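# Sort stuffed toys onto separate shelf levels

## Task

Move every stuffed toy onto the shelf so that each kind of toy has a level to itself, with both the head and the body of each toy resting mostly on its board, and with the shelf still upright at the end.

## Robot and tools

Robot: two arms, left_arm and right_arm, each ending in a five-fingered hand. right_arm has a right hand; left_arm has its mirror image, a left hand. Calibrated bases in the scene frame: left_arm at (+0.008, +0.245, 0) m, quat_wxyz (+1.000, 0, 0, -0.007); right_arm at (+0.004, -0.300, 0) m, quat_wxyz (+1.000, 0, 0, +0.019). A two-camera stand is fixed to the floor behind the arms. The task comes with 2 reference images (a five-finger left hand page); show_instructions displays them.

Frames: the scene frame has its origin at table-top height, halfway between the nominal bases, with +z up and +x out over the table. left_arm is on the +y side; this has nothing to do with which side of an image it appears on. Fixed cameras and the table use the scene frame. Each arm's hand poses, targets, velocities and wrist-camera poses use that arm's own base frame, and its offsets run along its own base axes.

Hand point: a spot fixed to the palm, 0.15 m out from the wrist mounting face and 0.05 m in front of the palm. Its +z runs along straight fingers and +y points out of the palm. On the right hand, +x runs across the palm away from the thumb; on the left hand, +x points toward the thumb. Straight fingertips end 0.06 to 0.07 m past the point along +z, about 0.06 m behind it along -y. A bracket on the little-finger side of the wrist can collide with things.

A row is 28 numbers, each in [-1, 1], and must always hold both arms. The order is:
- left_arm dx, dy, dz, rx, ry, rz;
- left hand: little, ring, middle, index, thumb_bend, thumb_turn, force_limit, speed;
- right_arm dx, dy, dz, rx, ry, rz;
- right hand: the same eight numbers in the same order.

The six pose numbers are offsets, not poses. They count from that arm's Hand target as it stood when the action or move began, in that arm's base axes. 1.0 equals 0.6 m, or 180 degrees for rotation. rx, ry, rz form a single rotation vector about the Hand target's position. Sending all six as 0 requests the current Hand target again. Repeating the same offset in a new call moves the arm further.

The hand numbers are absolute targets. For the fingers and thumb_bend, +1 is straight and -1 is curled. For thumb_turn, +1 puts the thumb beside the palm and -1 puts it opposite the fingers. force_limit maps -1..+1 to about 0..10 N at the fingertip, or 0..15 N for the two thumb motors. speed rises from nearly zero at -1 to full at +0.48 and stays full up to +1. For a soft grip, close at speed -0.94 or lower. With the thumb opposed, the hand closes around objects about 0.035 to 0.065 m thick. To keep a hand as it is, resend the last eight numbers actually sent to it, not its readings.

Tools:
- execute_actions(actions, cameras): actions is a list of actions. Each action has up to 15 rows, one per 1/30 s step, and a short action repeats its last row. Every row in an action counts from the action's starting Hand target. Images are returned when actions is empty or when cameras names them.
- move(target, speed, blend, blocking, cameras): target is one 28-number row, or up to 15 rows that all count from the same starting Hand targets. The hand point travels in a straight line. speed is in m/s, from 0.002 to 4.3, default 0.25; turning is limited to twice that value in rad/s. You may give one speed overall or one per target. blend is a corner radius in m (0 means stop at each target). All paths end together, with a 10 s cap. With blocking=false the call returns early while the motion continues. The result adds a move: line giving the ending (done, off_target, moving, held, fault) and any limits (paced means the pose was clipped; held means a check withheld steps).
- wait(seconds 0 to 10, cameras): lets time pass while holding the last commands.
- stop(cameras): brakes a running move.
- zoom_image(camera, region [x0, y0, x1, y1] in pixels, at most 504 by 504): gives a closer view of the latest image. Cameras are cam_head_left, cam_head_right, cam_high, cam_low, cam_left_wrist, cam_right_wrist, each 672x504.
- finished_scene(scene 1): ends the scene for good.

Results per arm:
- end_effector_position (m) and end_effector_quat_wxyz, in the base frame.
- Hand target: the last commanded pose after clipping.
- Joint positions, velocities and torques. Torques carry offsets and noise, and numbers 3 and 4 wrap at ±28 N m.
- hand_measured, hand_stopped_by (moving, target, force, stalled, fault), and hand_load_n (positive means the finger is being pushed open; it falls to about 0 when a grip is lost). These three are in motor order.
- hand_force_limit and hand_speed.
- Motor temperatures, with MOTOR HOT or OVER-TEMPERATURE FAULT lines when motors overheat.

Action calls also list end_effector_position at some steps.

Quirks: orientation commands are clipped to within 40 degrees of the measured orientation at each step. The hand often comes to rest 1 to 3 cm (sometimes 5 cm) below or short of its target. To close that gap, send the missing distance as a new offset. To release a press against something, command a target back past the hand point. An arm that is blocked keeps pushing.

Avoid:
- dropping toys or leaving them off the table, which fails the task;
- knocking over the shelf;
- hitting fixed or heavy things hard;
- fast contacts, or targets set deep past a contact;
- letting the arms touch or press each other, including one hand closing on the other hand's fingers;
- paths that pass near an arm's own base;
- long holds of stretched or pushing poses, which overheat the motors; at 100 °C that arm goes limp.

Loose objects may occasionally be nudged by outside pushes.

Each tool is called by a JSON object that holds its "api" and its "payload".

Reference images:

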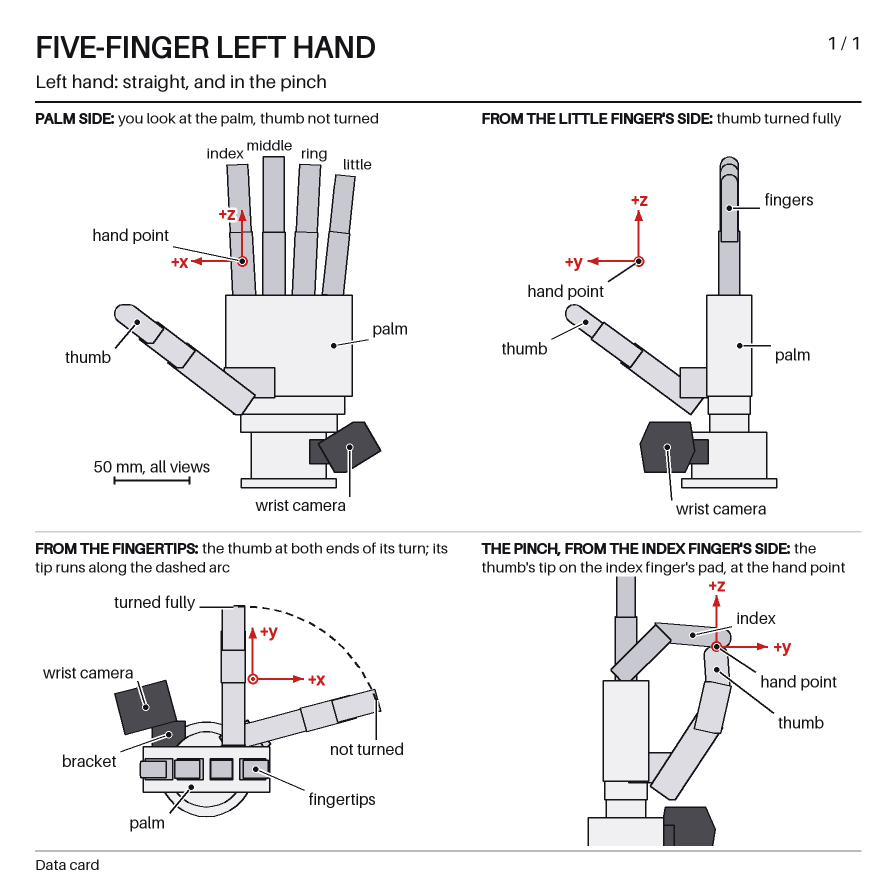

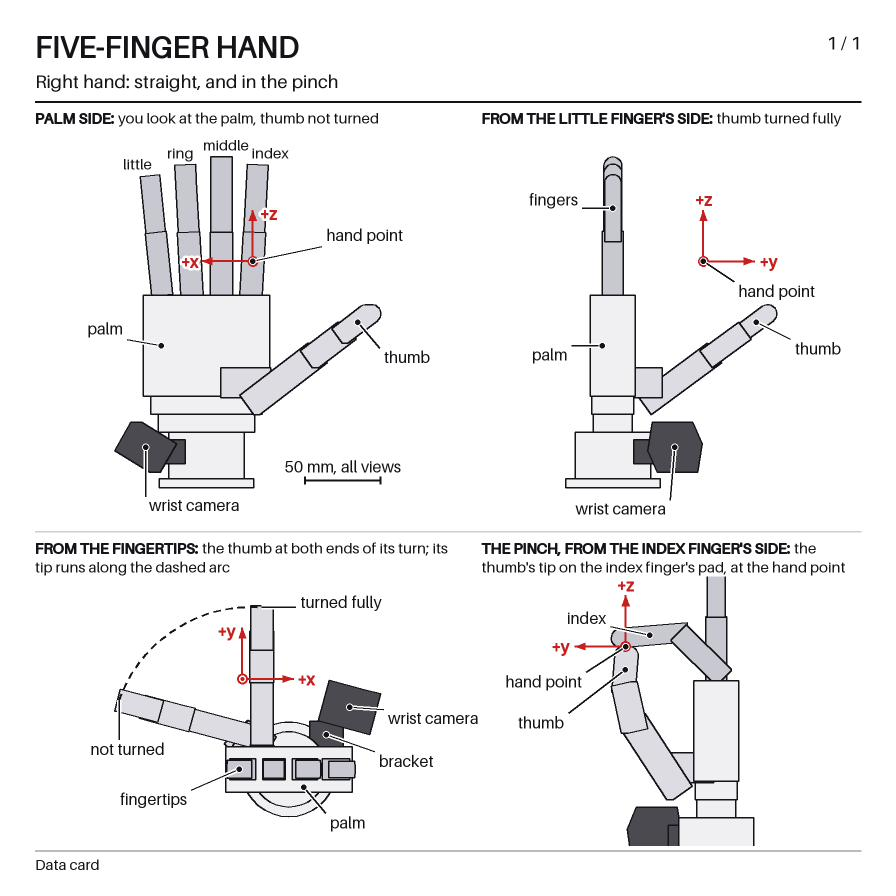

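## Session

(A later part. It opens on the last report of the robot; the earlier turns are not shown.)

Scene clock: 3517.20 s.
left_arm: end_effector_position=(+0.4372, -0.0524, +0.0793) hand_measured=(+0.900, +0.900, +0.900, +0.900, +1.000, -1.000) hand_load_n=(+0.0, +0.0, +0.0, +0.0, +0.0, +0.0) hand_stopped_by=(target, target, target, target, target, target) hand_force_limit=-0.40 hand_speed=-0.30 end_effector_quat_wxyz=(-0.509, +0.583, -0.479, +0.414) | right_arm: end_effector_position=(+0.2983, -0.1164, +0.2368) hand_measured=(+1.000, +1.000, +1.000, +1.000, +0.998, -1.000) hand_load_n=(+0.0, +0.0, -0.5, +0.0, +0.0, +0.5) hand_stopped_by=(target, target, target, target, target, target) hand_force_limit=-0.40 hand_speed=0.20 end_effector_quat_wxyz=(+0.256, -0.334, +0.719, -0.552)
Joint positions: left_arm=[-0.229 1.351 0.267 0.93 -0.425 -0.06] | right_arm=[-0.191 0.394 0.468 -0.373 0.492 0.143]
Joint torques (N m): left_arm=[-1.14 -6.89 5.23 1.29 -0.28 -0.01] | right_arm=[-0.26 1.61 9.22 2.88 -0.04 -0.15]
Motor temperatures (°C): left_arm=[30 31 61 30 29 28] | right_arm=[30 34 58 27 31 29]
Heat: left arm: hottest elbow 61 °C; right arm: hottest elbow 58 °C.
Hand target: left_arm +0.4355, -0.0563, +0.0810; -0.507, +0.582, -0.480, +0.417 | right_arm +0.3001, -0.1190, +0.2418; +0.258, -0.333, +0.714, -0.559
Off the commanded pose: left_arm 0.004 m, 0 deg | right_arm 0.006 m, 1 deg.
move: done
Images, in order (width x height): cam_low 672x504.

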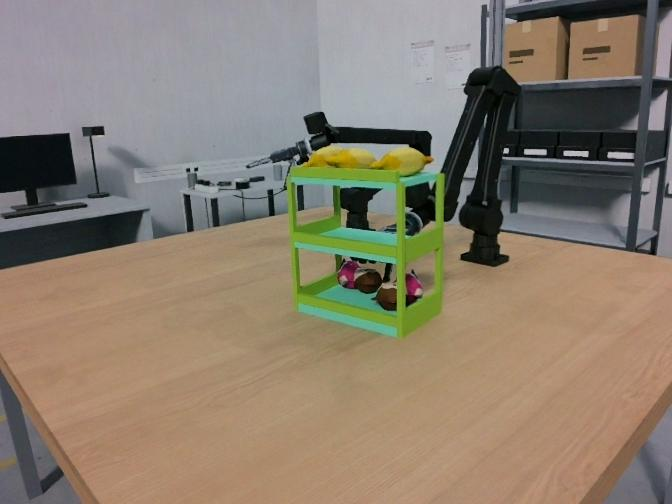

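{"api": "move", "payload": {"target": [[-0.147,-0.028,0.01,0,0,0,0.9,0.9,0.9,0.9,1.0,-1,-0.4,-0.3,0,0,0,0,0,0,1,1,1,1,1,-1,-0.4,0.2],[-0.14,-0.066,0.01,-0.0233,0.12,0,-0.9,-0.9,-0.9,-0.9,1.0,-1,-0.4,0.2,0,0,0,0,0,0,1,1,1,1,1,-1,-0.4,0.2],[-0.14,-0.066,-0.05,-0.0233,0.12,0,-0.9,-0.9,-0.9,-0.9,0.3,-1,-0.4,0.2,0,0,0,0,0,0,1,1,1,1,1,-1,-0.4,0.2]], "speed": 0.15, "cameras": ["cam_head_left","cam_low","cam_left_wrist"]}}

{"api": "zoom_image", "payload": {"camera": "cam_head_left", "region": [160, 120, 340, 300]}}

{"api": "zoom_image", "payload": {"camera": "cam_low", "region": [330, 240, 450, 340]}}

Scene clock: 3555.43 s.
left_arm: end_effector_position=(+0.3479, -0.0972, +0.0492) hand_measured=(-0.900, -0.900, -0.900, -0.900, +0.500, -1.000) hand_load_n=(+0.0, +0.0, -1.0, +0.0, +8.0, +1.5) hand_stopped_by=(target, target, target, target, force, target) hand_force_limit=-0.40 hand_speed=0.20 end_effector_quat_wxyz=(-0.387, +0.662, -0.561, +0.311) | right_arm: end_effector_position=(+0.2983, -0.1164, +0.2368) hand_measured=(+1.000, +1.000, +1.000, +1.000, +0.998, -1.000) hand_load_n=(+0.0, +0.0, -0.5, +0.0, +0.0, +0.0) hand_stopped_by=(target, target, target, target, target, target) hand_force_limit=-0.40 hand_speed=0.20 end_effector_quat_wxyz=(+0.256, -0.334, +0.719, -0.552)
Joint positions: left_arm=[-0.423 0.996 0.311 0.061 -0.519 -0.317] | right_arm=[-0.191 0.394 0.468 -0.373 0.492 0.143]
Joint torques (N m): left_arm=[0.38 -2.73 7.54 1.98 -0.21 -0.13] | right_arm=[-0.56 1.49 9.33 2.96 -0.06 -0.18]
Motor temperatures (°C): left_arm=[30 31 60 30 29 28] | right_arm=[30 34 58 27 31 29]
Heat: left arm: hottest elbow 60 °C; right arm: hottest elbow 58 °C.
Hand target: left_arm +0.3516, -0.0958, +0.0510; -0.387, +0.668, -0.551, +0.318 | right_arm +0.3001, -0.1190, +0.2418; +0.258, -0.333, +0.714, -0.559
Off the commanded pose: left_arm 0.004 m, 2 deg | right_arm 0.006 m, 1 deg.
move: done; target 2's new numbers were sent with left_arm's hand 0.030 m and 3 deg from that target
Images, in order (width x height): cam_head_left 672x504, cam_low 672x504, cam_left_wrist 672x504.

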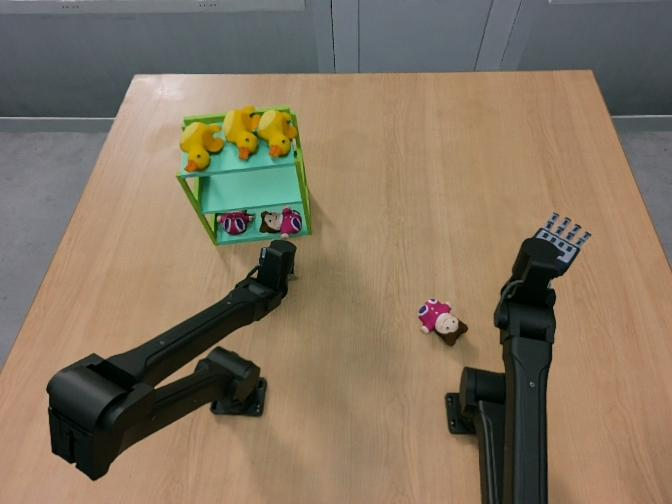

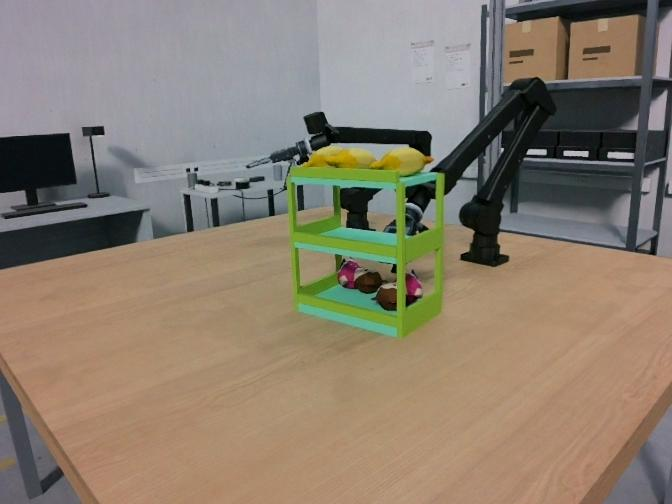

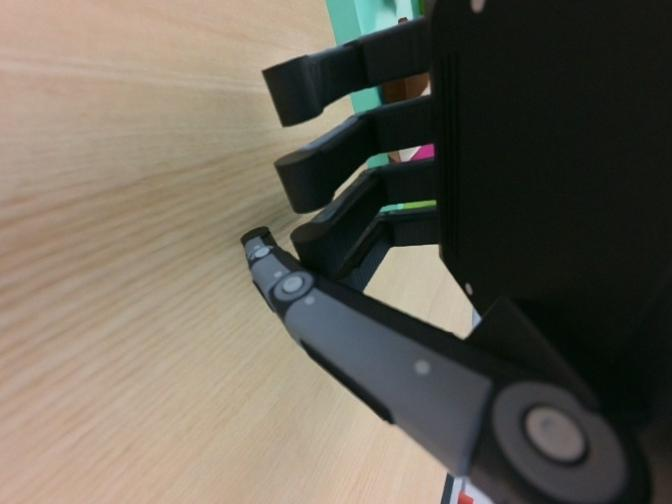

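Scaled by 2.800 from the camera's 672x504 image, which has a finer 960x720 frame.

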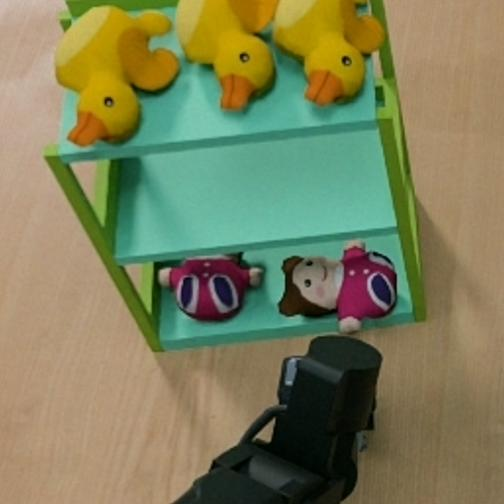

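Scaled by 4.200 from the camera's 672x504 image, which has a finer 960x720 frame.

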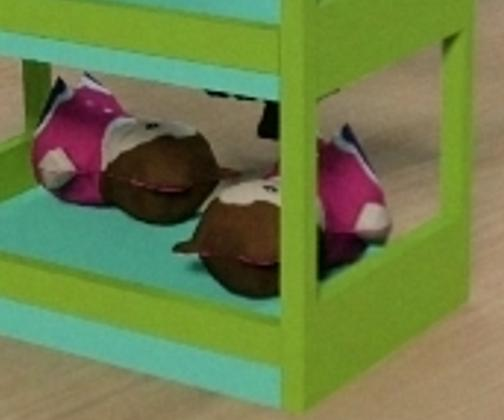

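{"api": "move", "payload": {"target": [[0.115,0.022,0.025,0,0,0,-0.9,-0.9,-0.9,-0.9,0.6,-1,-0.4,0.2,0,0,0,0,0,0,1,1,1,1,1,-1,-0.4,0.2]], "speed": 0.1, "cameras": ["cam_head_left","cam_low"]}}

{"api": "zoom_image", "payload": {"camera": "cam_low", "region": [330, 240, 450, 340]}}

Scene clock: 3582.63 s.
left_arm: end_effector_position=(+0.3973, -0.0800, +0.0460) hand_measured=(-0.900, -0.900, -0.900, -0.900, +0.600, -1.000) hand_load_n=(+0.0, +0.0, +0.0, +0.0, +0.0, +0.0) hand_stopped_by=(target, target, target, target, target, target) hand_force_limit=-0.40 hand_speed=0.20 end_effector_quat_wxyz=(-0.375, +0.675, -0.560, +0.300) | right_arm: end_effector_position=(+0.2983, -0.1164, +0.2368) hand_measured=(+1.000, +1.000, +1.000, +1.000, +0.998, -1.000) hand_load_n=(-0.5, -0.5, +0.0, +0.0, +0.0, +0.0) hand_stopped_by=(target, target, target, target, target, target) hand_force_limit=-0.40 hand_speed=0.20 end_effector_quat_wxyz=(+0.256, -0.334, +0.719, -0.552)
Joint positions: left_arm=[-0.284 1.164 0.415 0.122 -0.406 -0.26] | right_arm=[-0.191 0.394 0.468 -0.373 0.492 0.143]
Joint torques (N m): left_arm=[0.32 -4.78 10.77 2.02 -0.15 0.17] | right_arm=[0.21 1.44 9.24 2.85 -0.05 -0.16]
Motor temperatures (°C): left_arm=[30 30 60 30 29 28] | right_arm=[30 34 58 27 31 29]
Heat: left arm: hottest elbow 60 °C; right arm: hottest elbow 58 °C.
Hand target: left_arm +0.4205, -0.0827, +0.0660; -0.387, +0.668, -0.551, +0.318 | right_arm +0.3001, -0.1190, +0.2418; +0.258, -0.333, +0.714, -0.559
Off the commanded pose: left_arm 0.031 m, 3 deg | right_arm 0.006 m, 1 deg.
move: off_target (left_arm)
Images, in order (width x height): cam_head_left 672x504, cam_low 672x504.

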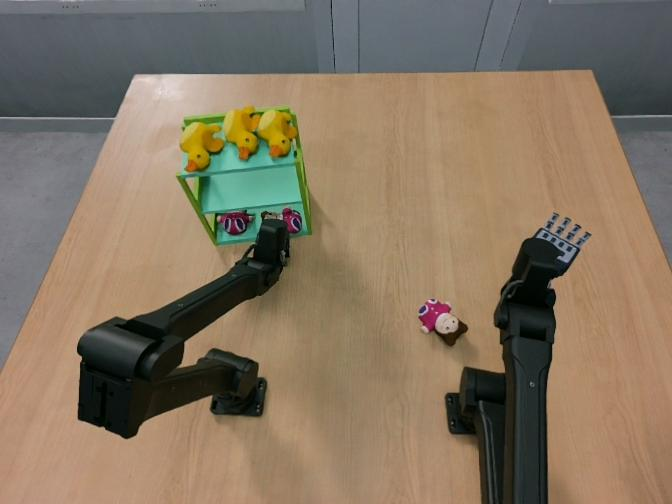

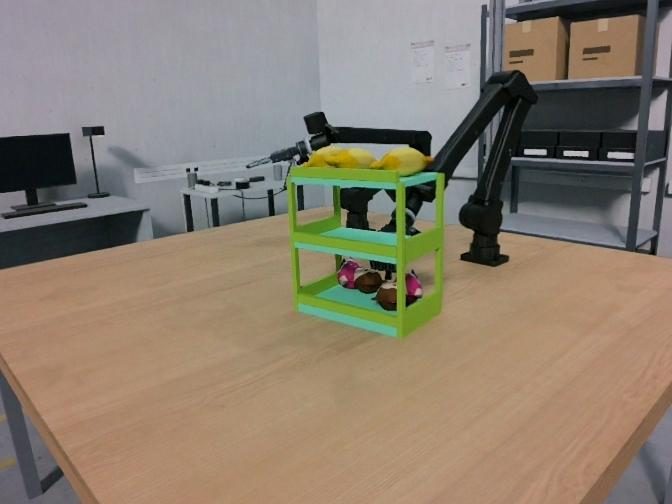

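Scaled by 4.200 from the camera's 672x504 image, which has a finer 960x720 frame.

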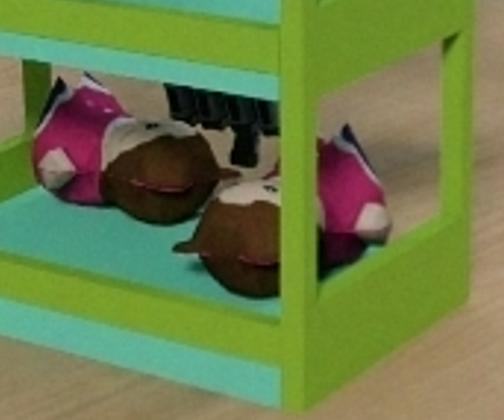

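{"api": "move", "payload": {"target": [[0.098,0.0175,-0.006,0,0,0,-0.9,-0.9,-0.9,-0.9,0.6,-1,-0.4,0.2,0,0,0,0,0,0,1,1,1,1,1,-1,-0.4,0.2]], "speed": 0.06, "cameras": ["cam_head_left","cam_low"]}}

{"api": "zoom_image", "payload": {"camera": "cam_low", "region": [330, 240, 450, 340]}}

Scene clock: 3588.53 s.
left_arm: end_effector_position=(+0.4544, -0.0722, +0.0432) hand_measured=(-0.900, -0.900, -0.900, -0.900, +0.600, -1.000) hand_load_n=(+0.0, +0.0, +0.0, +0.0, +0.0, +0.0) hand_stopped_by=(target, target, target, target, target, target) hand_force_limit=-0.40 hand_speed=0.20 end_effector_quat_wxyz=(-0.373, +0.675, -0.560, +0.301) | right_arm: end_effector_position=(+0.2983, -0.1164, +0.2368) hand_measured=(+1.000, +1.000, +1.000, +1.000, +0.998, -1.000) hand_load_n=(+0.0, +0.0, +0.0, +0.0, +0.0, +0.0) hand_stopped_by=(target, target, target, target, target, target) hand_force_limit=-0.40 hand_speed=0.20 end_effector_quat_wxyz=(+0.256, -0.334, +0.719, -0.552)
Joint positions: left_arm=[-0.21 1.336 0.54 0.186 -0.341 -0.216] | right_arm=[-0.191 0.394 0.468 -0.373 0.492 0.143]
Joint torques (N m): left_arm=[0.38 -7.3 10.63 2.06 -0.13 0.16] | right_arm=[-0.26 1.61 9.31 2.81 -0.08 -0.17]
Motor temperatures (°C): left_arm=[30 30 60 30 29 28] | right_arm=[30 34 58 27 31 29]
Heat: left arm: hottest elbow 60 °C; right arm: hottest elbow 58 °C.
Hand target: left_arm +0.4794, -0.0721, +0.0625; -0.387, +0.668, -0.551, +0.318 | right_arm +0.3001, -0.1190, +0.2418; +0.258, -0.333, +0.714, -0.559
Off the commanded pose: left_arm 0.031 m, 3 deg | right_arm 0.006 m, 1 deg.
move: off_target (left_arm)
Images, in order (width x height): cam_head_left 672x504, cam_low 672x504.

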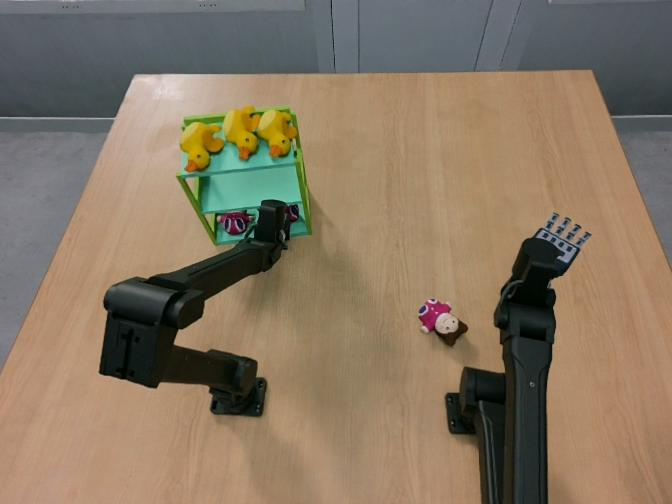

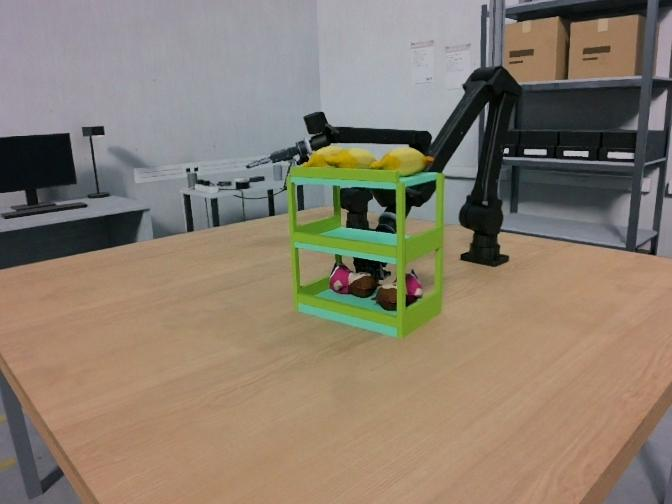

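Scaled by 4.200 from the camera's 672x504 image, which has a finer 960x720 frame.

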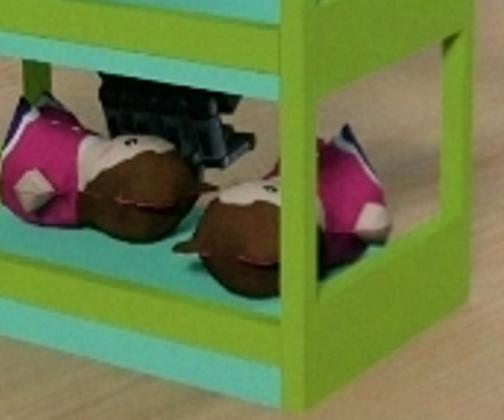

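{"api": "move", "payload": {"target": [[0.06,0.0115,0,0,0,0,-0.9,-0.9,-0.9,-0.9,0.6,-1,-0.4,0.2,0,0,0,0,0,0,1,1,1,1,1,-1,-0.4,0.2]], "speed": 0.06, "cameras": ["cam_low"]}}

{"api": "zoom_image", "payload": {"camera": "cam_low", "region": [280, 220, 450, 340]}}

Scene clock: 3595.27 s.
left_arm: end_effector_position=(+0.4903, -0.0667, +0.0437) hand_measured=(-0.900, -0.900, -0.900, -0.900, +0.600, -1.000) hand_load_n=(+0.0, +0.0, +0.0, +0.0, +0.0, +0.0) hand_stopped_by=(target, target, target, target, target, target) hand_force_limit=-0.40 hand_speed=0.20 end_effector_quat_wxyz=(-0.372, +0.676, -0.560, +0.302) | right_arm: end_effector_position=(+0.2983, -0.1164, +0.2368) hand_measured=(+1.000, +1.000, +1.000, +1.000, +0.998, -1.000) hand_load_n=(+0.0, +0.0, +0.0, +0.0, +0.0, +0.0) hand_stopped_by=(target, target, target, target, target, target) hand_force_limit=-0.40 hand_speed=0.20 end_effector_quat_wxyz=(+0.256, -0.334, +0.719, -0.552)
Joint positions: left_arm=[-0.173 1.425 0.627 0.194 -0.309 -0.196] | right_arm=[-0.191 0.394 0.468 -0.373 0.492 0.143]
Joint torques (N m): left_arm=[0.38 -8.76 10.63 2.07 -0.14 0.2] | right_arm=[-0.5 1.79 9.39 2.85 -0.07 -0.15]
Motor temperatures (°C): left_arm=[30 30 60 30 29 28] | right_arm=[30 34 58 27 31 29]
Heat: left arm: hottest elbow 60 °C; right arm: hottest elbow 58 °C.
Hand target: left_arm +0.5154, -0.0652, +0.0625; -0.387, +0.668, -0.551, +0.318 | right_arm +0.3001, -0.1190, +0.2418; +0.258, -0.333, +0.714, -0.559
Off the commanded pose: left_arm 0.031 m, 3 deg | right_arm 0.006 m, 1 deg.
move: off_target (left_arm)
Images, in order (width x height): cam_low 672x504.

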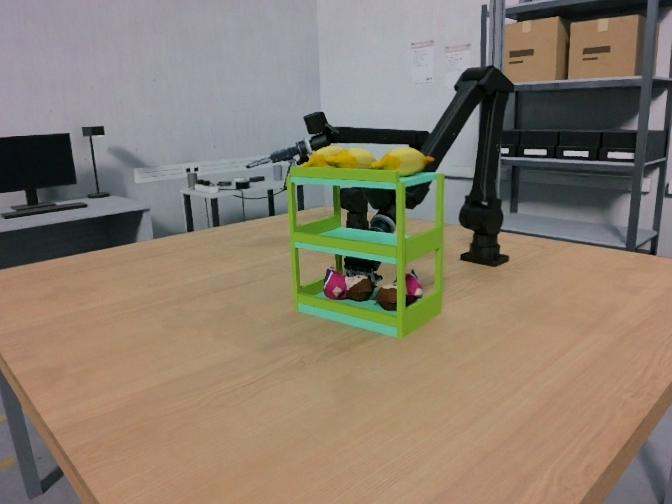

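Scaled by 2.965 from the camera's 672x504 image, which has a finer 960x720 frame.

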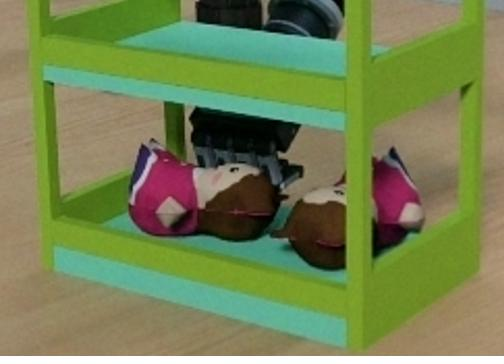

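{"api": "move", "payload": {"target": [[-0.165,-0.032,-0.015,0,0,0,-0.9,-0.9,-0.9,-0.9,0.6,-1,-0.4,0.2,0,0,0,0,0,0,1,1,1,1,1,-1,-0.4,0.2],[-0.165,-0.032,-0.015,0,0,0,1,1,1,1,0.6,-1,-0.4,0.0,0,0,0,0,0,0,1,1,1,1,1,-1,-0.4,0.2]], "speed": 0.1, "cameras": ["cam_head_left","cam_low"]}}

{"api": "zoom_image", "payload": {"camera": "cam_low", "region": [280, 220, 450, 340]}}

{"api": "zoom_image", "payload": {"camera": "cam_head_left", "region": [160, 120, 340, 300]}}

Scene clock: 3616.53 s.
left_arm: end_effector_position=(+0.4093, -0.0809, +0.0438) hand_measured=(+1.000, +1.000, +1.000, +1.000, +0.600, -1.000) hand_load_n=(+0.0, +0.0, +0.0, +0.0, +0.0, +0.0) hand_stopped_by=(target, target, target, target, target, target) hand_force_limit=-0.40 hand_speed=0.00 end_effector_quat_wxyz=(-0.384, +0.667, -0.560, +0.306) | right_arm: end_effector_position=(+0.2983, -0.1164, +0.2368) hand_measured=(+1.000, +1.000, +1.000, +1.000, +0.998, -1.000) hand_load_n=(+0.0, +0.0, +0.0, +0.0, +0.0, +0.0) hand_stopped_by=(target, target, target, target, target, target) hand_force_limit=-0.40 hand_speed=0.20 end_effector_quat_wxyz=(+0.256, -0.334, +0.719, -0.552)
Joint positions: left_arm=[-0.281 1.211 0.423 0.189 -0.407 -0.238] | right_arm=[-0.191 0.394 0.468 -0.373 0.492 0.143]
Joint torques (N m): left_arm=[-0.56 -6.36 8.09 1.66 -0.39 -0.13] | right_arm=[-0.03 1.26 9.28 2.81 -0.09 -0.13]
Motor temperatures (°C): left_arm=[30 31 65 30 29 28] | right_arm=[30 33 58 27 31 29]
Heat: left arm: hottest elbow 65 °C; right arm: hottest elbow 58 °C.
Hand target: left_arm +0.4162, -0.0843, +0.0533; -0.387, +0.668, -0.551, +0.318 | right_arm +0.3001, -0.1190, +0.2418; +0.258, -0.333, +0.714, -0.559
Off the commanded pose: left_arm 0.012 m, 2 deg | right_arm 0.006 m, 1 deg.
move: off_target (left_arm)
Images, in order (width x height): cam_head_left 672x504, cam_low 672x504.

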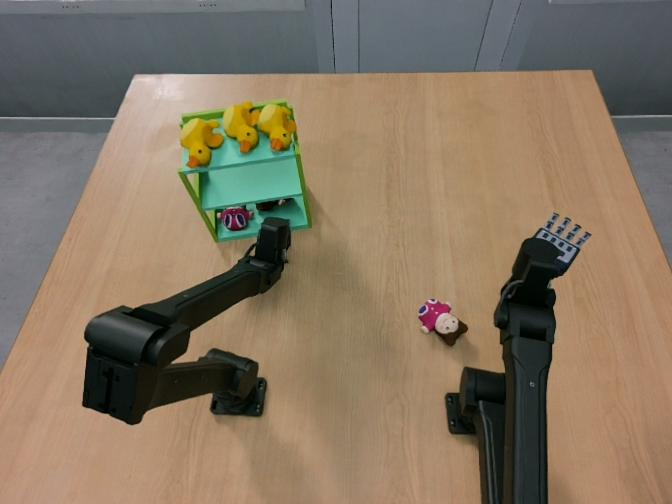

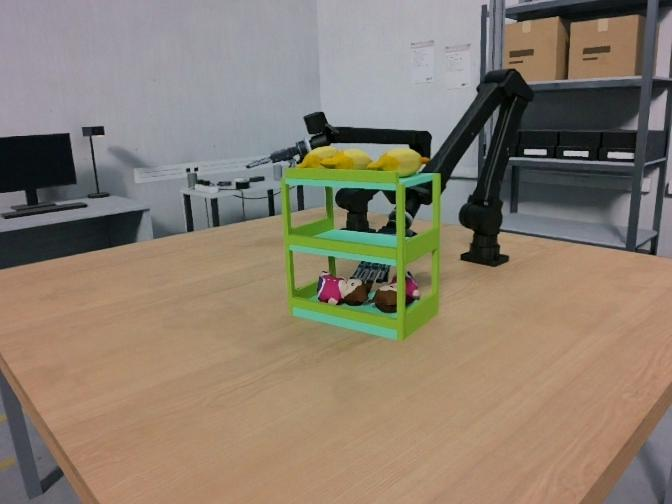

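Scaled by 2.965 from the camera's 672x504 image, which has a finer 960x720 frame.

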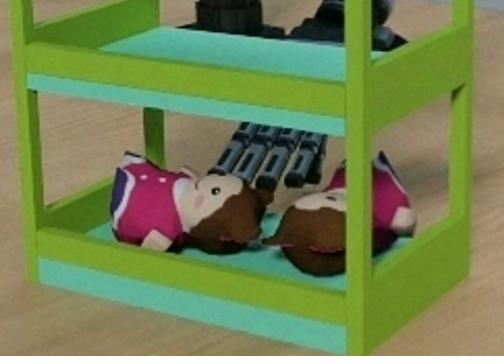

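Scaled by 2.800 from the camera's 672x504 image, which has a finer 960x720 frame.

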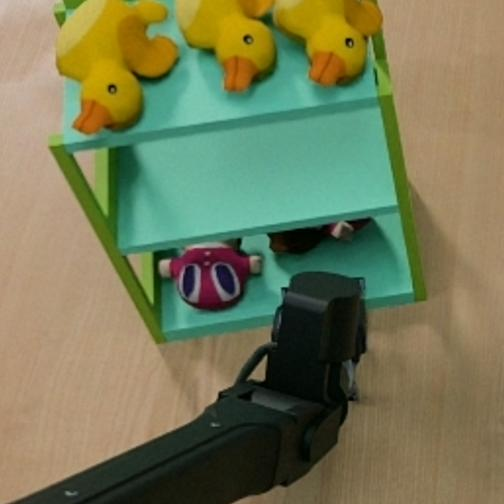

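{"api": "zoom_image", "payload": {"camera": "cam_head_left", "region": [170, 90, 330, 250]}}

{"api": "zoom_image", "payload": {"camera": "cam_head_left", "region": [270, 190, 330, 250]}}

Scaled by 3.150 from the camera's 672x504 image, which has a finer 960x720 frame.

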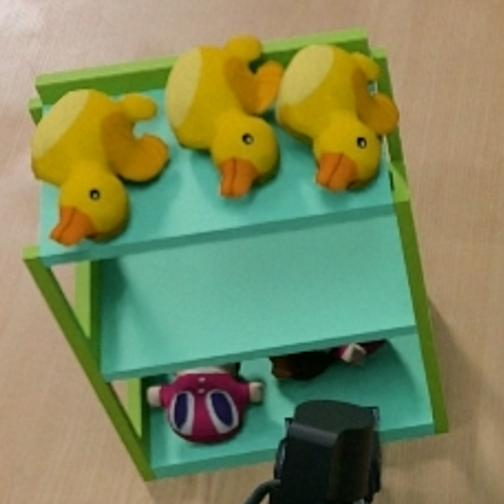

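Scaled by 8.400 from the camera's 672x504 image, which has a finer 960x720 frame.

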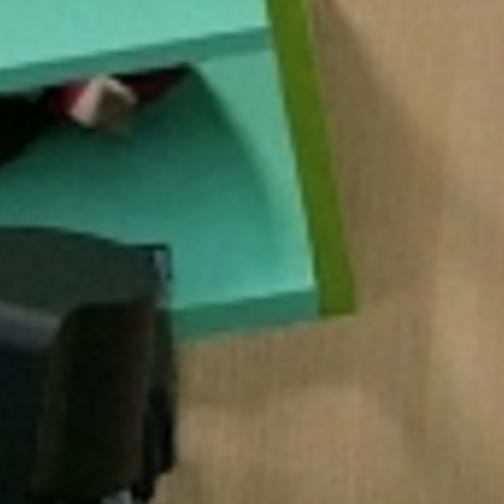

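{"api": "move", "payload": {"target": [[-0.08,-0.015,0,0,0,0,1,1,1,1,0.6,-1,-0.4,0.0,0,0,0,0,0,0,1,1,1,1,1,-1,-0.4,0.2],[-0.25,-0.048,0.1,0,0,0,1,1,1,1,0.6,-1,-0.4,0.0,0,0,0,0,0,0,1,1,1,1,1,-1,-0.4,0.2]], "speed": 0.12, "cameras": ["cam_head_left","cam_low"]}}

{"api": "zoom_image", "payload": {"camera": "cam_low", "region": [280, 220, 450, 340]}}

{"api": "zoom_image", "payload": {"camera": "cam_head_left", "region": [170, 90, 330, 250]}}

Scene clock: 3670.30 s.
left_arm: end_effector_position=(+0.2602, -0.1045, +0.0948) hand_measured=(+1.000, +1.000, +1.000, +1.000, +0.600, -1.000) hand_load_n=(+0.0, +0.0, -0.5, +0.0, +0.0, +0.0) hand_stopped_by=(target, target, target, target, target, target) hand_force_limit=-0.40 hand_speed=0.00 end_effector_quat_wxyz=(-0.389, +0.666, -0.560, +0.301) | right_arm: end_effector_position=(+0.2983, -0.1164, +0.2368) hand_measured=(+1.000, +1.000, +1.000, +1.000, +0.998, -1.000) hand_load_n=(+0.0, +0.0, +0.0, +0.0, +0.0, +0.0) hand_stopped_by=(target, target, target, target, target, target) hand_force_limit=-0.40 hand_speed=0.20 end_effector_quat_wxyz=(+0.256, -0.334, +0.719, -0.552)
Joint positions: left_arm=[-0.707 0.563 0.324 -0.543 -0.75 -0.554] | right_arm=[-0.191 0.394 0.468 -0.373 0.492 0.143]
Joint torques (N m): left_arm=[-1.08 1.03 11.97 0.75 -0.64 -0.13] | right_arm=[-0.03 1.55 9.37 2.82 -0.08 -0.16]
Motor temperatures (°C): left_arm=[30 31 64 30 29 28] | right_arm=[30 33 58 27 31 29]
Heat: left arm: hottest elbow 64 °C; right arm: hottest elbow 58 °C.
Hand target: left_arm +0.2663, -0.1131, +0.1133; -0.387, +0.668, -0.551, +0.318 | right_arm +0.3001, -0.1190, +0.2418; +0.258, -0.333, +0.714, -0.559
Off the commanded pose: left_arm 0.021 m, 2 deg | right_arm 0.006 m, 1 deg.
move: off_target (left_arm)
Images, in order (width x height): cam_head_left 672x504, cam_low 672x504.

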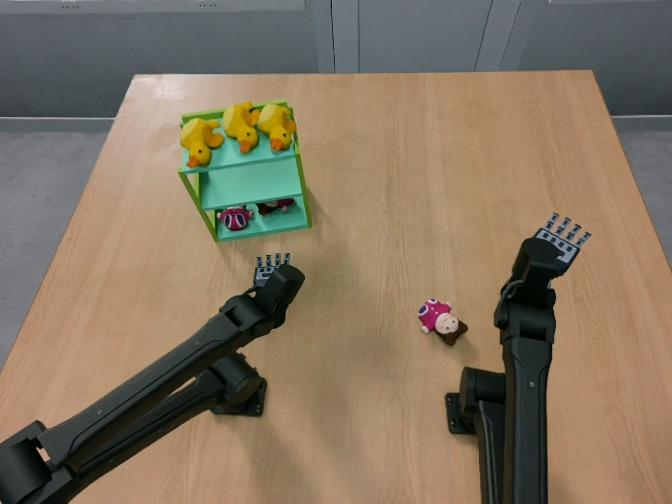

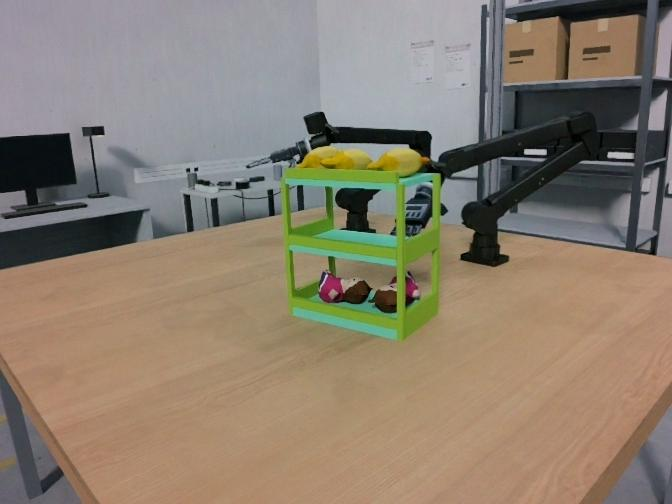

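Scaled by 2.965 from the camera's 672x504 image, which has a finer 960x720 frame.

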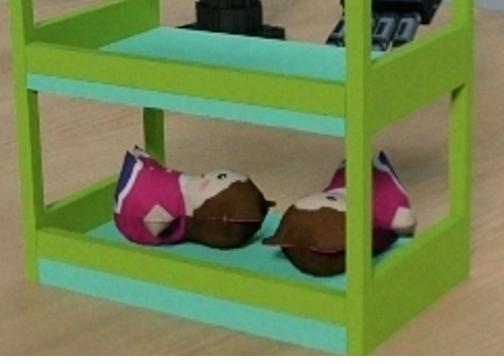

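Scaled by 3.150 from the camera's 672x504 image, which has a finer 960x720 frame.

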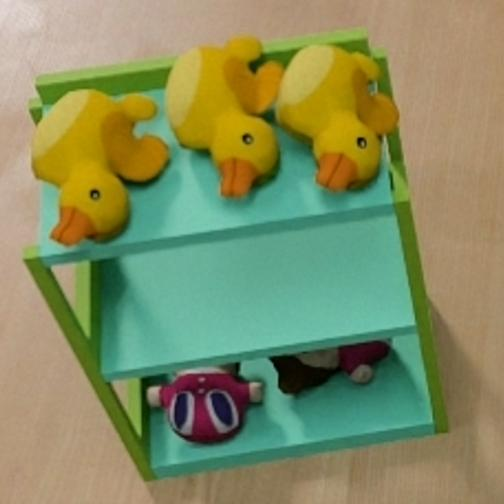

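{"api": "move", "payload": {"target": [[0.223,0.022,-0.064,0,0,0.014,1,1,1,1,0.6,-1,-0.4,0.0,0,0,0,0,0,0,1,1,1,1,1,-1,-0.4,0.2]], "speed": 0.12, "cameras": ["cam_head_left"]}}

{"api": "zoom_image", "payload": {"camera": "cam_head_left", "region": [180, 160, 330, 310]}}

Scene clock: 3698.63 s.
left_arm: end_effector_position=(+0.3760, -0.0946, +0.0517) hand_measured=(+1.000, +1.000, +1.000, +1.000, +0.600, -1.000) hand_load_n=(+0.0, +0.0, +0.0, +0.0, +0.0, +0.0) hand_stopped_by=(target, target, target, target, target, target) hand_force_limit=-0.40 hand_speed=0.00 end_effector_quat_wxyz=(-0.384, +0.685, -0.548, +0.288) | right_arm: end_effector_position=(+0.2983, -0.1164, +0.2368) hand_measured=(+1.000, +1.000, +1.000, +1.000, +0.998, -1.000) hand_load_n=(+0.0, +0.0, +0.0, +0.0, +0.0, +0.0) hand_stopped_by=(target, target, target, target, target, target) hand_force_limit=-0.40 hand_speed=0.20 end_effector_quat_wxyz=(+0.256, -0.334, +0.719, -0.552)
Joint positions: left_arm=[-0.387 1.1 0.405 0.021 -0.527 -0.352] | right_arm=[-0.191 0.394 0.468 -0.373 0.492 0.143]
Joint torques (N m): left_arm=[0.38 -4.31 11.33 1.96 -0.23 0.21] | right_arm=[-0.09 1.38 9.28 2.86 -0.05 -0.13]
Motor temperatures (°C): left_arm=[30 30 69 30 29 28] | right_arm=[30 33 58 27 31 29]
Heat: left arm: hottest elbow 69 °C; right arm: hottest elbow 58 °C.
Hand target: left_arm +0.4002, -0.1001, +0.0751; -0.394, +0.680, -0.536, +0.309 | right_arm +0.3001, -0.1190, +0.2418; +0.258, -0.333, +0.714, -0.559
Off the commanded pose: left_arm 0.034 m, 3 deg | right_arm 0.006 m, 1 deg.
move: off_target (left_arm)
Images, in order (width x height): cam_head_left 672x504.

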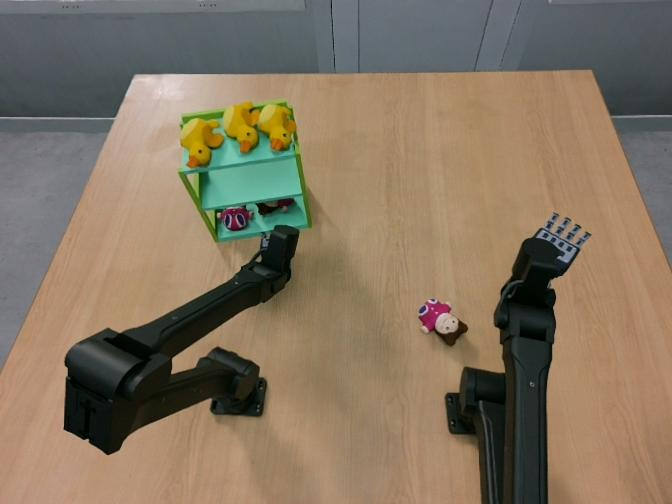

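Scaled by 3.360 from the camera's 672x504 image, which has a finer 960x720 frame.

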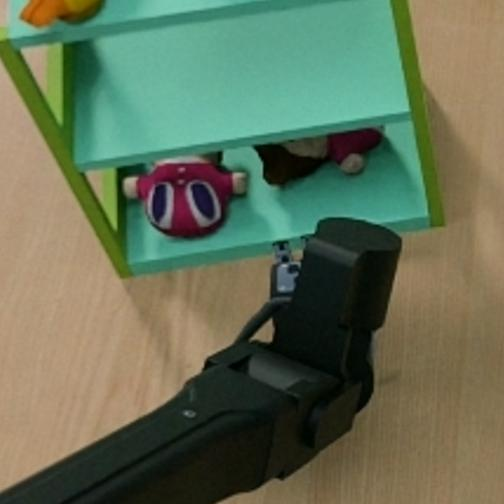

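{"api": "move", "payload": {"target": [[0.106,0.024,-0.01,0,0,0,1,1,1,1,0.6,-1,-0.4,0.0,0,0,0,0,0,0,1,1,1,1,1,-1,-0.4,0.2]], "speed": 0.08, "cameras": ["cam_head_left","cam_low"]}}

{"api": "zoom_image", "payload": {"camera": "cam_low", "region": [280, 220, 450, 340]}}

{"api": "zoom_image", "payload": {"camera": "cam_head_left", "region": [180, 160, 330, 310]}}

Scene clock: 3707.37 s.
left_arm: end_effector_position=(+0.4392, -0.0833, +0.0487) hand_measured=(+1.000, +1.000, +1.000, +1.000, +0.600, -1.000) hand_load_n=(+0.0, +0.0, +0.0, +0.0, +0.0, +0.0) hand_stopped_by=(target, target, target, target, target, target) hand_force_limit=-0.40 hand_speed=0.00 end_effector_quat_wxyz=(-0.382, +0.687, -0.546, +0.291) | right_arm: end_effector_position=(+0.2983, -0.1164, +0.2368) hand_measured=(+1.000, +1.000, +1.000, +1.000, +0.998, -1.000) hand_load_n=(+0.0, +0.0, +0.0, +0.0, +0.0, +0.0) hand_stopped_by=(target, target, target, target, target, target) hand_force_limit=-0.40 hand_speed=0.20 end_effector_quat_wxyz=(+0.256, -0.334, +0.719, -0.552)
Joint positions: left_arm=[-0.276 1.29 0.525 0.128 -0.435 -0.281] | right_arm=[-0.191 0.394 0.468 -0.373 0.492 0.143]
Joint torques (N m): left_arm=[0.26 -6.95 10.82 2.03 -0.17 0.18] | right_arm=[-0.62 1.38 9.47 2.85 -0.04 -0.16]
Motor temperatures (°C): left_arm=[30 30 68 30 29 28] | right_arm=[30 33 58 27 31 29]
Heat: left arm: hottest elbow 68 °C; right arm: hottest elbow 58 °C.
Hand target: left_arm +0.4637, -0.0856, +0.0690; -0.394, +0.680, -0.536, +0.309 | right_arm +0.3001, -0.1190, +0.2418; +0.258, -0.333, +0.714, -0.559
Off the commanded pose: left_arm 0.032 m, 3 deg | right_arm 0.006 m, 1 deg.
move: off_target (left_arm)
Images, in order (width x height): cam_head_left 672x504, cam_low 672x504.

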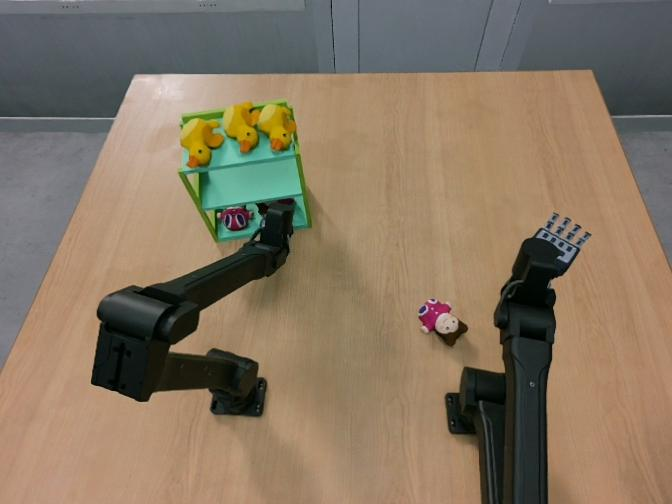

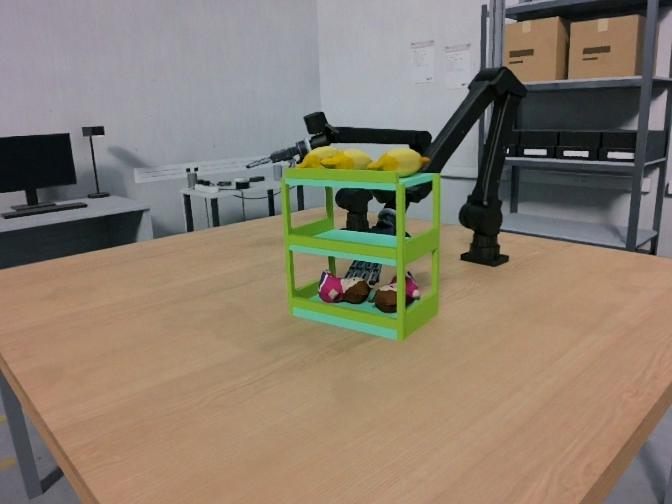

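Scaled by 2.965 from the camera's 672x504 image, which has a finer 960x720 frame.

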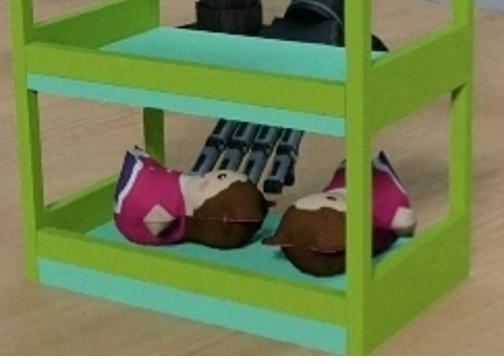

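Scaled by 3.360 from the camera's 672x504 image, which has a finer 960x720 frame.

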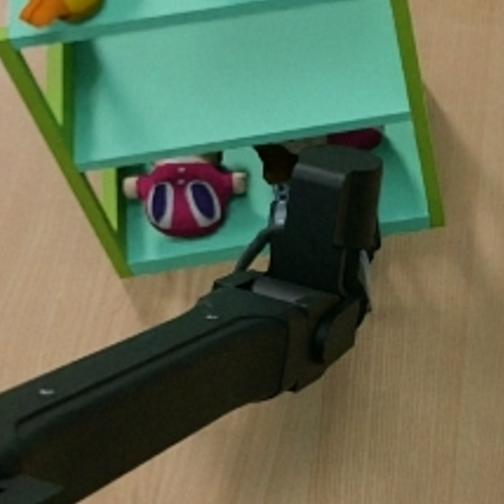

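{"api": "move", "payload": {"target": [[0.032,0.007,-0.005,0,0,0,1,1,1,1,0.6,-1,-0.4,0.0,0,0,0,0,0,0,1,1,1,1,1,-1,-0.4,0.2]], "speed": 0.05, "cameras": ["cam_head_left","cam_low"]}}

{"api": "zoom_image", "payload": {"camera": "cam_low", "region": [280, 220, 450, 340]}}

Scene clock: 3713.13 s.
left_arm: end_effector_position=(+0.4574, -0.0804, +0.0460) hand_measured=(+1.000, +1.000, +1.000, +1.000, +0.600, -1.000) hand_load_n=(+0.0, +0.0, +0.0, +0.0, +0.0, +0.0) hand_stopped_by=(target, target, target, target, target, target) hand_force_limit=-0.40 hand_speed=0.00 end_effector_quat_wxyz=(-0.381, +0.687, -0.546, +0.291) | right_arm: end_effector_position=(+0.2983, -0.1164, +0.2368) hand_measured=(+1.000, +1.000, +1.000, +1.000, +0.998, -1.000) hand_load_n=(+0.0, +0.0, +0.0, +0.0, +0.0, +0.0) hand_stopped_by=(target, target, target, target, target, target) hand_force_limit=-0.40 hand_speed=0.20 end_effector_quat_wxyz=(+0.256, -0.334, +0.719, -0.552)
Joint positions: left_arm=[-0.251 1.345 0.563 0.151 -0.414 -0.266] | right_arm=[-0.191 0.394 0.468 -0.373 0.492 0.143]
Joint torques (N m): left_arm=[0.32 -7.53 10.85 2.06 -0.16 0.21] | right_arm=[0.15 1.38 9.21 2.86 -0.07 -0.14]
Motor temperatures (°C): left_arm=[30 30 69 30 29 28] | right_arm=[30 33 58 27 31 29]
Heat: left arm: hottest elbow 69 °C; right arm: hottest elbow 58 °C.
Hand target: left_arm +0.4829, -0.0815, +0.0659; -0.394, +0.680, -0.536, +0.309 | right_arm +0.3001, -0.1190, +0.2418; +0.258, -0.333, +0.714, -0.559
Off the commanded pose: left_arm 0.032 m, 3 deg | right_arm 0.006 m, 1 deg.
move: off_target (left_arm)
Images, in order (width x height): cam_head_left 672x504, cam_low 672x504.

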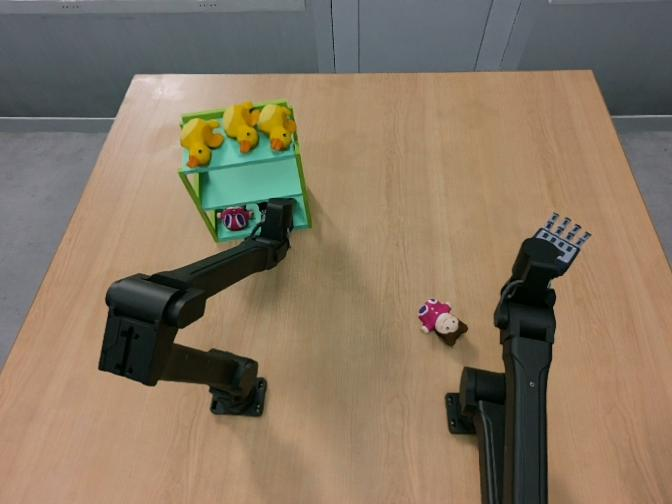

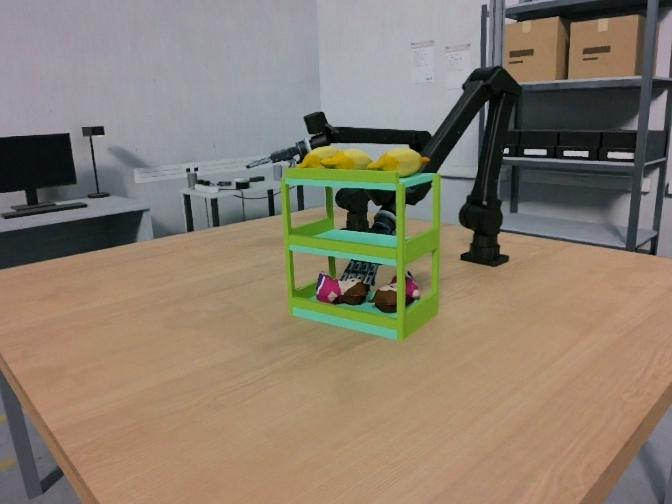

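Scaled by 2.965 from the camera's 672x504 image, which has a finer 960x720 frame.

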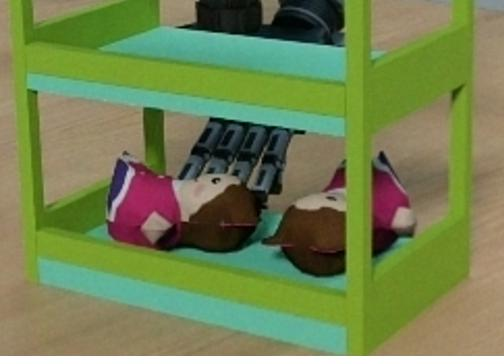

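{"api": "move", "payload": {"target": [[0.025,0.0055,0.0,0,0,0,1,1,1,1,0.6,-1,-0.4,0.0,0,0,0,0,0,0,1,1,1,1,1,-1,-0.4,0.2]], "speed": 0.04, "cameras": ["cam_low"]}}

{"api": "zoom_image", "payload": {"camera": "cam_low", "region": [280, 220, 450, 340]}}

Scene clock: 3718.30 s.
left_arm: end_effector_position=(+0.4721, -0.0776, +0.0463) hand_measured=(+1.000, +1.000, +1.000, +1.000, +0.600, -1.000) hand_load_n=(+0.0, +0.0, +0.0, +0.0, +0.0, +0.0) hand_stopped_by=(target, target, target, target, target, target) hand_force_limit=-0.40 hand_speed=0.00 end_effector_quat_wxyz=(-0.381, +0.687, -0.546, +0.292) | right_arm: end_effector_position=(+0.2983, -0.1164, +0.2368) hand_measured=(+1.000, +1.000, +1.000, +1.000, +0.998, -1.000) hand_load_n=(+0.0, +0.0, +0.0, +0.0, +0.0, +0.0) hand_stopped_by=(target, target, target, target, target, target) hand_force_limit=-0.40 hand_speed=0.20 end_effector_quat_wxyz=(+0.256, -0.334, +0.719, -0.552)
Joint positions: left_arm=[-0.233 1.38 0.597 0.157 -0.398 -0.255] | right_arm=[-0.191 0.394 0.468 -0.373 0.492 0.143]
Joint torques (N m): left_arm=[0.38 -8.06 10.85 2.07 -0.15 0.15] | right_arm=[0.15 1.55 9.28 2.92 -0.04 -0.12]
Motor temperatures (°C): left_arm=[30 30 69 30 29 28] | right_arm=[30 33 58 27 31 29]
Heat: left arm: hottest elbow 69 °C; right arm: hottest elbow 58 °C.
Hand target: left_arm +0.4980, -0.0781, +0.0660; -0.394, +0.680, -0.536, +0.309 | right_arm +0.3001, -0.1190, +0.2418; +0.258, -0.333, +0.714, -0.559
Off the commanded pose: left_arm 0.032 m, 3 deg | right_arm 0.006 m, 1 deg.
move: off_target (left_arm)
Images, in order (width x height): cam_low 672x504.

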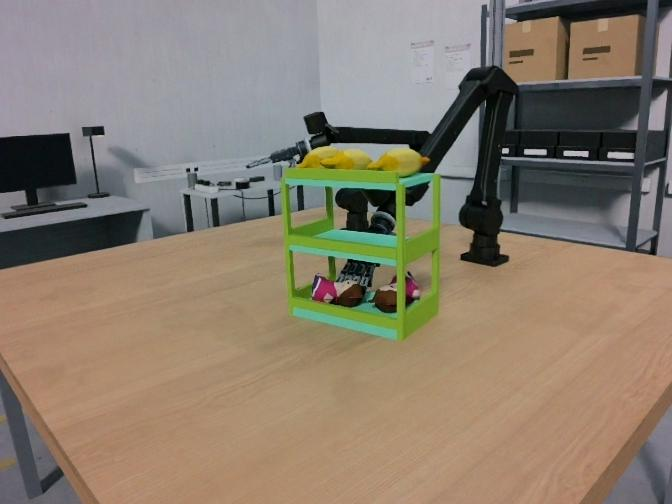

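Scaled by 2.965 from the camera's 672x504 image, which has a finer 960x720 frame.

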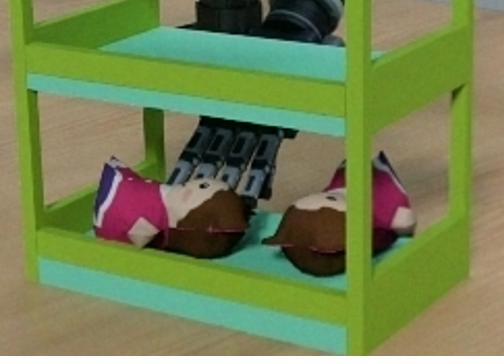

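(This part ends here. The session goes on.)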